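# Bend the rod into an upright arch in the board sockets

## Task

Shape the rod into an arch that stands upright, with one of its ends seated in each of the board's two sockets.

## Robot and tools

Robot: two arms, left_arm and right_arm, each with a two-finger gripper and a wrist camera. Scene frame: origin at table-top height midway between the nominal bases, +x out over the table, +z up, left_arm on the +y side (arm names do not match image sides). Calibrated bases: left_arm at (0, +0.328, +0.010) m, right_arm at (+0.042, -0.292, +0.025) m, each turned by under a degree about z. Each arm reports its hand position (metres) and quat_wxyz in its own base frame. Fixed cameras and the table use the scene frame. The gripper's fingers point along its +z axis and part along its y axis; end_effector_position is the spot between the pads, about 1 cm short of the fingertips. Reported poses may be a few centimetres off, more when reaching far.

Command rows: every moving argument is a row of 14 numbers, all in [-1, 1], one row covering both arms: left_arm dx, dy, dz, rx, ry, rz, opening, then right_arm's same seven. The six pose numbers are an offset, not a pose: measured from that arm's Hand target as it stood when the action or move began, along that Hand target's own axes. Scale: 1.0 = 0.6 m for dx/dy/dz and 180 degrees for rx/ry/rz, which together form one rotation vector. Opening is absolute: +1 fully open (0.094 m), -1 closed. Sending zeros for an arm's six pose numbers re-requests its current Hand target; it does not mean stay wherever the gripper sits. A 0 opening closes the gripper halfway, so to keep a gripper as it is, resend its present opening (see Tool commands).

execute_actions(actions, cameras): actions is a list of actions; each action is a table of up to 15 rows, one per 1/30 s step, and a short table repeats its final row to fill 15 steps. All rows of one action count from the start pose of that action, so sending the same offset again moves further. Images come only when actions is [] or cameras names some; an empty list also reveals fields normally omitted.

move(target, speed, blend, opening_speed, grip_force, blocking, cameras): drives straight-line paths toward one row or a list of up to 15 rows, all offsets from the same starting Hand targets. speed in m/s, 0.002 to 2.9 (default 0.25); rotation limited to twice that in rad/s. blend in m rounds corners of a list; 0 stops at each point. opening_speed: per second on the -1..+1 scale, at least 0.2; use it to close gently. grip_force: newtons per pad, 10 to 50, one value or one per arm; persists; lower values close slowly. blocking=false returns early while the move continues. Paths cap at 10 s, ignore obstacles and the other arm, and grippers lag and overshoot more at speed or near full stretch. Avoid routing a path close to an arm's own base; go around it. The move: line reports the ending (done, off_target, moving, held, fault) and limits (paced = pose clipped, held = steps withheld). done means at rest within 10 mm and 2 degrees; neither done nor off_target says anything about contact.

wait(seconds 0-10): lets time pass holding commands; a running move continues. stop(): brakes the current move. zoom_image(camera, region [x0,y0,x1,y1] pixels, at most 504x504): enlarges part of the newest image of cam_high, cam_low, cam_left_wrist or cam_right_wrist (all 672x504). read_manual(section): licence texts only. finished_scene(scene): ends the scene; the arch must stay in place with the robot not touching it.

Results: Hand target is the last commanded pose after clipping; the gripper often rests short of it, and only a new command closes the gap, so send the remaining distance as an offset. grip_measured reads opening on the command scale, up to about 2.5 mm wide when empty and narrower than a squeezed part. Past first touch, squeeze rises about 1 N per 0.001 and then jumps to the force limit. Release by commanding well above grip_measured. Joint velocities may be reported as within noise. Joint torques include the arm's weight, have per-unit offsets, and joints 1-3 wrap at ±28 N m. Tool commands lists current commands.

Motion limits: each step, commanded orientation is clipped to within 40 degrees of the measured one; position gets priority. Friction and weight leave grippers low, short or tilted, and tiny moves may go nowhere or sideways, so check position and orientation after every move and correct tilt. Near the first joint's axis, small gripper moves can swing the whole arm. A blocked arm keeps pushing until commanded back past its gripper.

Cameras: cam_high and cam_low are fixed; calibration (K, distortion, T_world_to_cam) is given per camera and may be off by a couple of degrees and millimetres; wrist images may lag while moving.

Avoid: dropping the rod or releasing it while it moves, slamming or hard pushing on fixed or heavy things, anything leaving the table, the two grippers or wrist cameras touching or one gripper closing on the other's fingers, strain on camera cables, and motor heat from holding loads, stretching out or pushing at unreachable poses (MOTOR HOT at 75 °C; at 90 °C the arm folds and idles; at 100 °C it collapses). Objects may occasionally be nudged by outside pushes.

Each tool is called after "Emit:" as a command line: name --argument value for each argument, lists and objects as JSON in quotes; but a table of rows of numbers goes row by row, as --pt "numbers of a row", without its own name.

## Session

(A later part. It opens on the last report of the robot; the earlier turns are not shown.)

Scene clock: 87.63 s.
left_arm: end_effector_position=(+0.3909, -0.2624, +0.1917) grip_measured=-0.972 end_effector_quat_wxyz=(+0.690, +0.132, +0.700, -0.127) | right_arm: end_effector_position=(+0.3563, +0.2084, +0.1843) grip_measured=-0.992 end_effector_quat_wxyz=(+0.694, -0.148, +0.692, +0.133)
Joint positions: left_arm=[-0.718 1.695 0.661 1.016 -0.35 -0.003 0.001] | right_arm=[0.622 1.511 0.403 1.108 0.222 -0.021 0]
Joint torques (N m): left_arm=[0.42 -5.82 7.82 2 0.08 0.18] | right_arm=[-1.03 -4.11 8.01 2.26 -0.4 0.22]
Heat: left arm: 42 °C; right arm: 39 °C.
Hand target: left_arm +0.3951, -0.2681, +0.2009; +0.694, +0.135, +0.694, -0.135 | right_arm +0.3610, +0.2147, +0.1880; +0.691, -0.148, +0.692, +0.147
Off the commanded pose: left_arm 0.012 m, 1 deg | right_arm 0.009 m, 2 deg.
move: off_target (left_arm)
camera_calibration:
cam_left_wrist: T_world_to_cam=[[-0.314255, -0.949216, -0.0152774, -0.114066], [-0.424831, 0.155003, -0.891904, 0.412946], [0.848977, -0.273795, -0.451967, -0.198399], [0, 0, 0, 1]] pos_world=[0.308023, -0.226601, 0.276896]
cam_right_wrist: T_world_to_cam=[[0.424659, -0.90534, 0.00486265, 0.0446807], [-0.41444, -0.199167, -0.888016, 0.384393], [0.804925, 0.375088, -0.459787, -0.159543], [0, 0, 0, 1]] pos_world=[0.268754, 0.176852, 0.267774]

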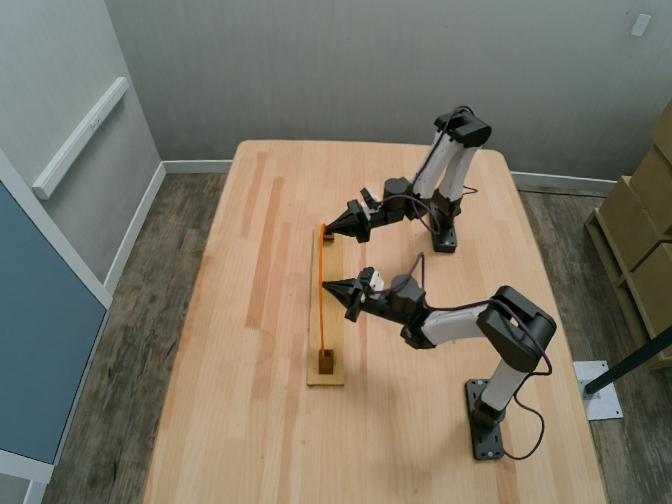

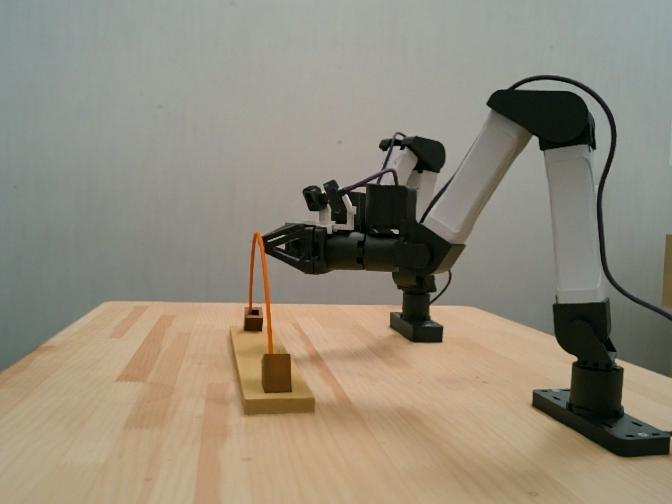

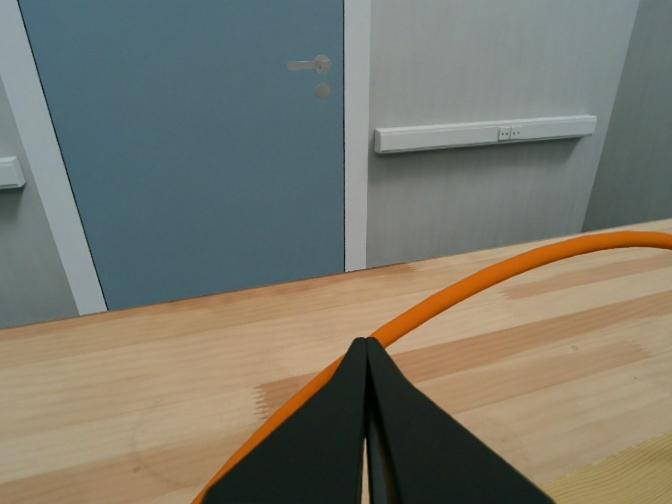

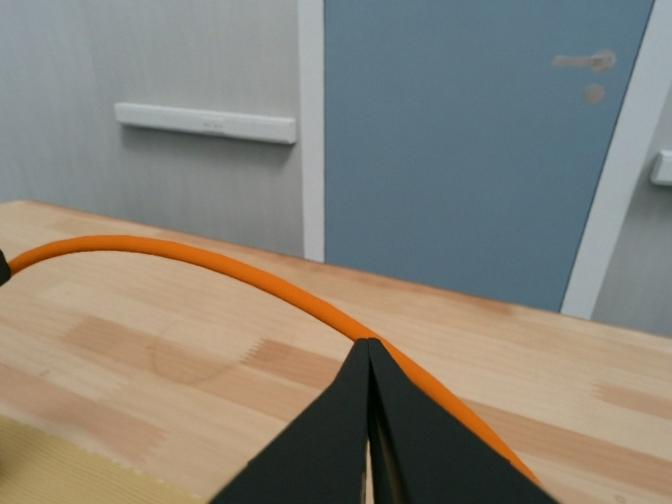

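Emit:
move --pt "0 0.0069 0.0152 0 0 0 -1 0 -0.0056 0.0157 0 0 0 -1" --pt "0 -0.0139 -0.0303 0 0 0 -1 0 0.0113 -0.0313 0 0 0 -1" --pt "0 -0.0555 -0.1212 0 0 0 -1 0 0.0452 -0.1252 0 0 0 -1" --speed '[0.04, 0.04, 0.12]' --blend '[0, 0.005, 0]' --cameras '["cam_high", "cam_low"]'

Emit:
zoom_image --camera "cam_low" --region '[200, 200, 360, 430]'

Scene clock: 92.57 s.
left_arm: end_effector_position=(+0.3163, -0.2749, +0.1895) grip_measured=-0.972 end_effector_quat_wxyz=(+0.686, +0.145, +0.701, -0.134) | right_arm: end_effector_position=(+0.2837, +0.2106, +0.1920) grip_measured=-0.992 end_effector_quat_wxyz=(+0.699, -0.151, +0.684, +0.146)
Joint positions: left_arm=[-0.927 1.535 0.491 1.016 -0.529 -0.003 0.001] | right_arm=[0.839 1.229 0.222 1.028 0.415 -0.021 0]
Joint torques (N m): left_arm=[-0.64 -7.08 5.33 2.04 -0.22 0.17] | right_arm=[0.23 -4.68 5.33 2.04 -0.03 0.21]
Heat: left arm: 42 °C; right arm: 39 °C.
Hand target: left_arm +0.3152, -0.2717, +0.2010; +0.694, +0.135, +0.694, -0.135 | right_arm +0.2814, +0.2088, +0.1880; +0.691, -0.148, +0.692, +0.147
Off the commanded pose: left_arm 0.012 m, 2 deg | right_arm 0.005 m, 1 deg.
move: off_target (left_arm)
Images, in order (width x height): cam_high 672x504, cam_low 672x504.

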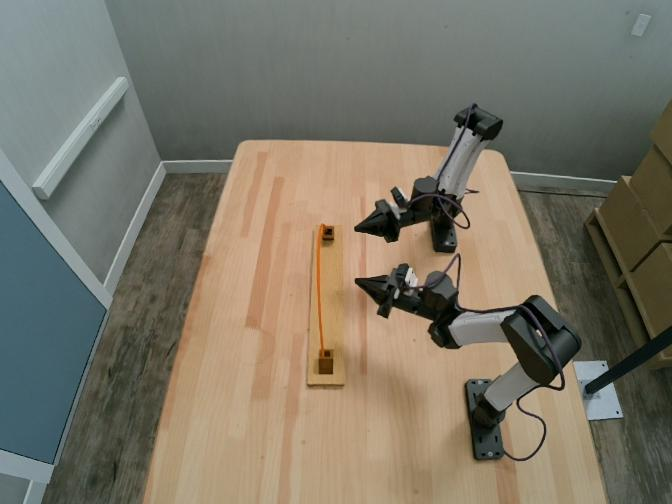

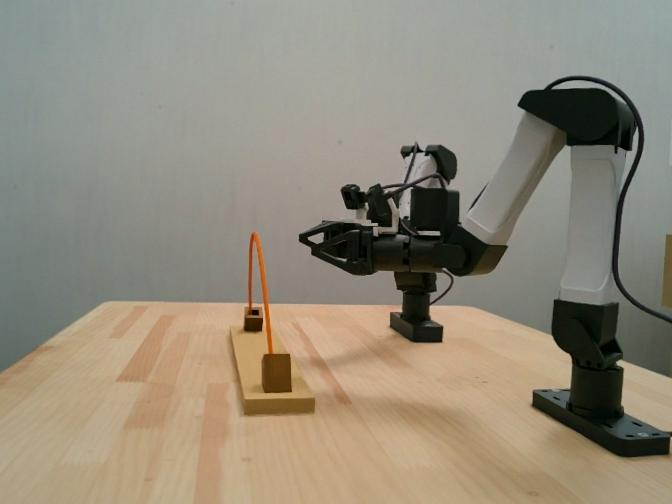

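Scaled by 2.191 from the camera's 672x504 image, which has a finer 960x720 frame.

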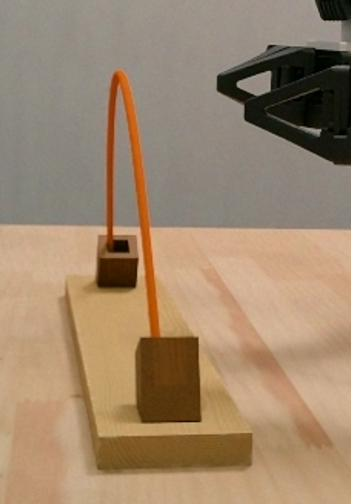

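Emit:
finished_scene --scene 2

The scene is finished: the task was done.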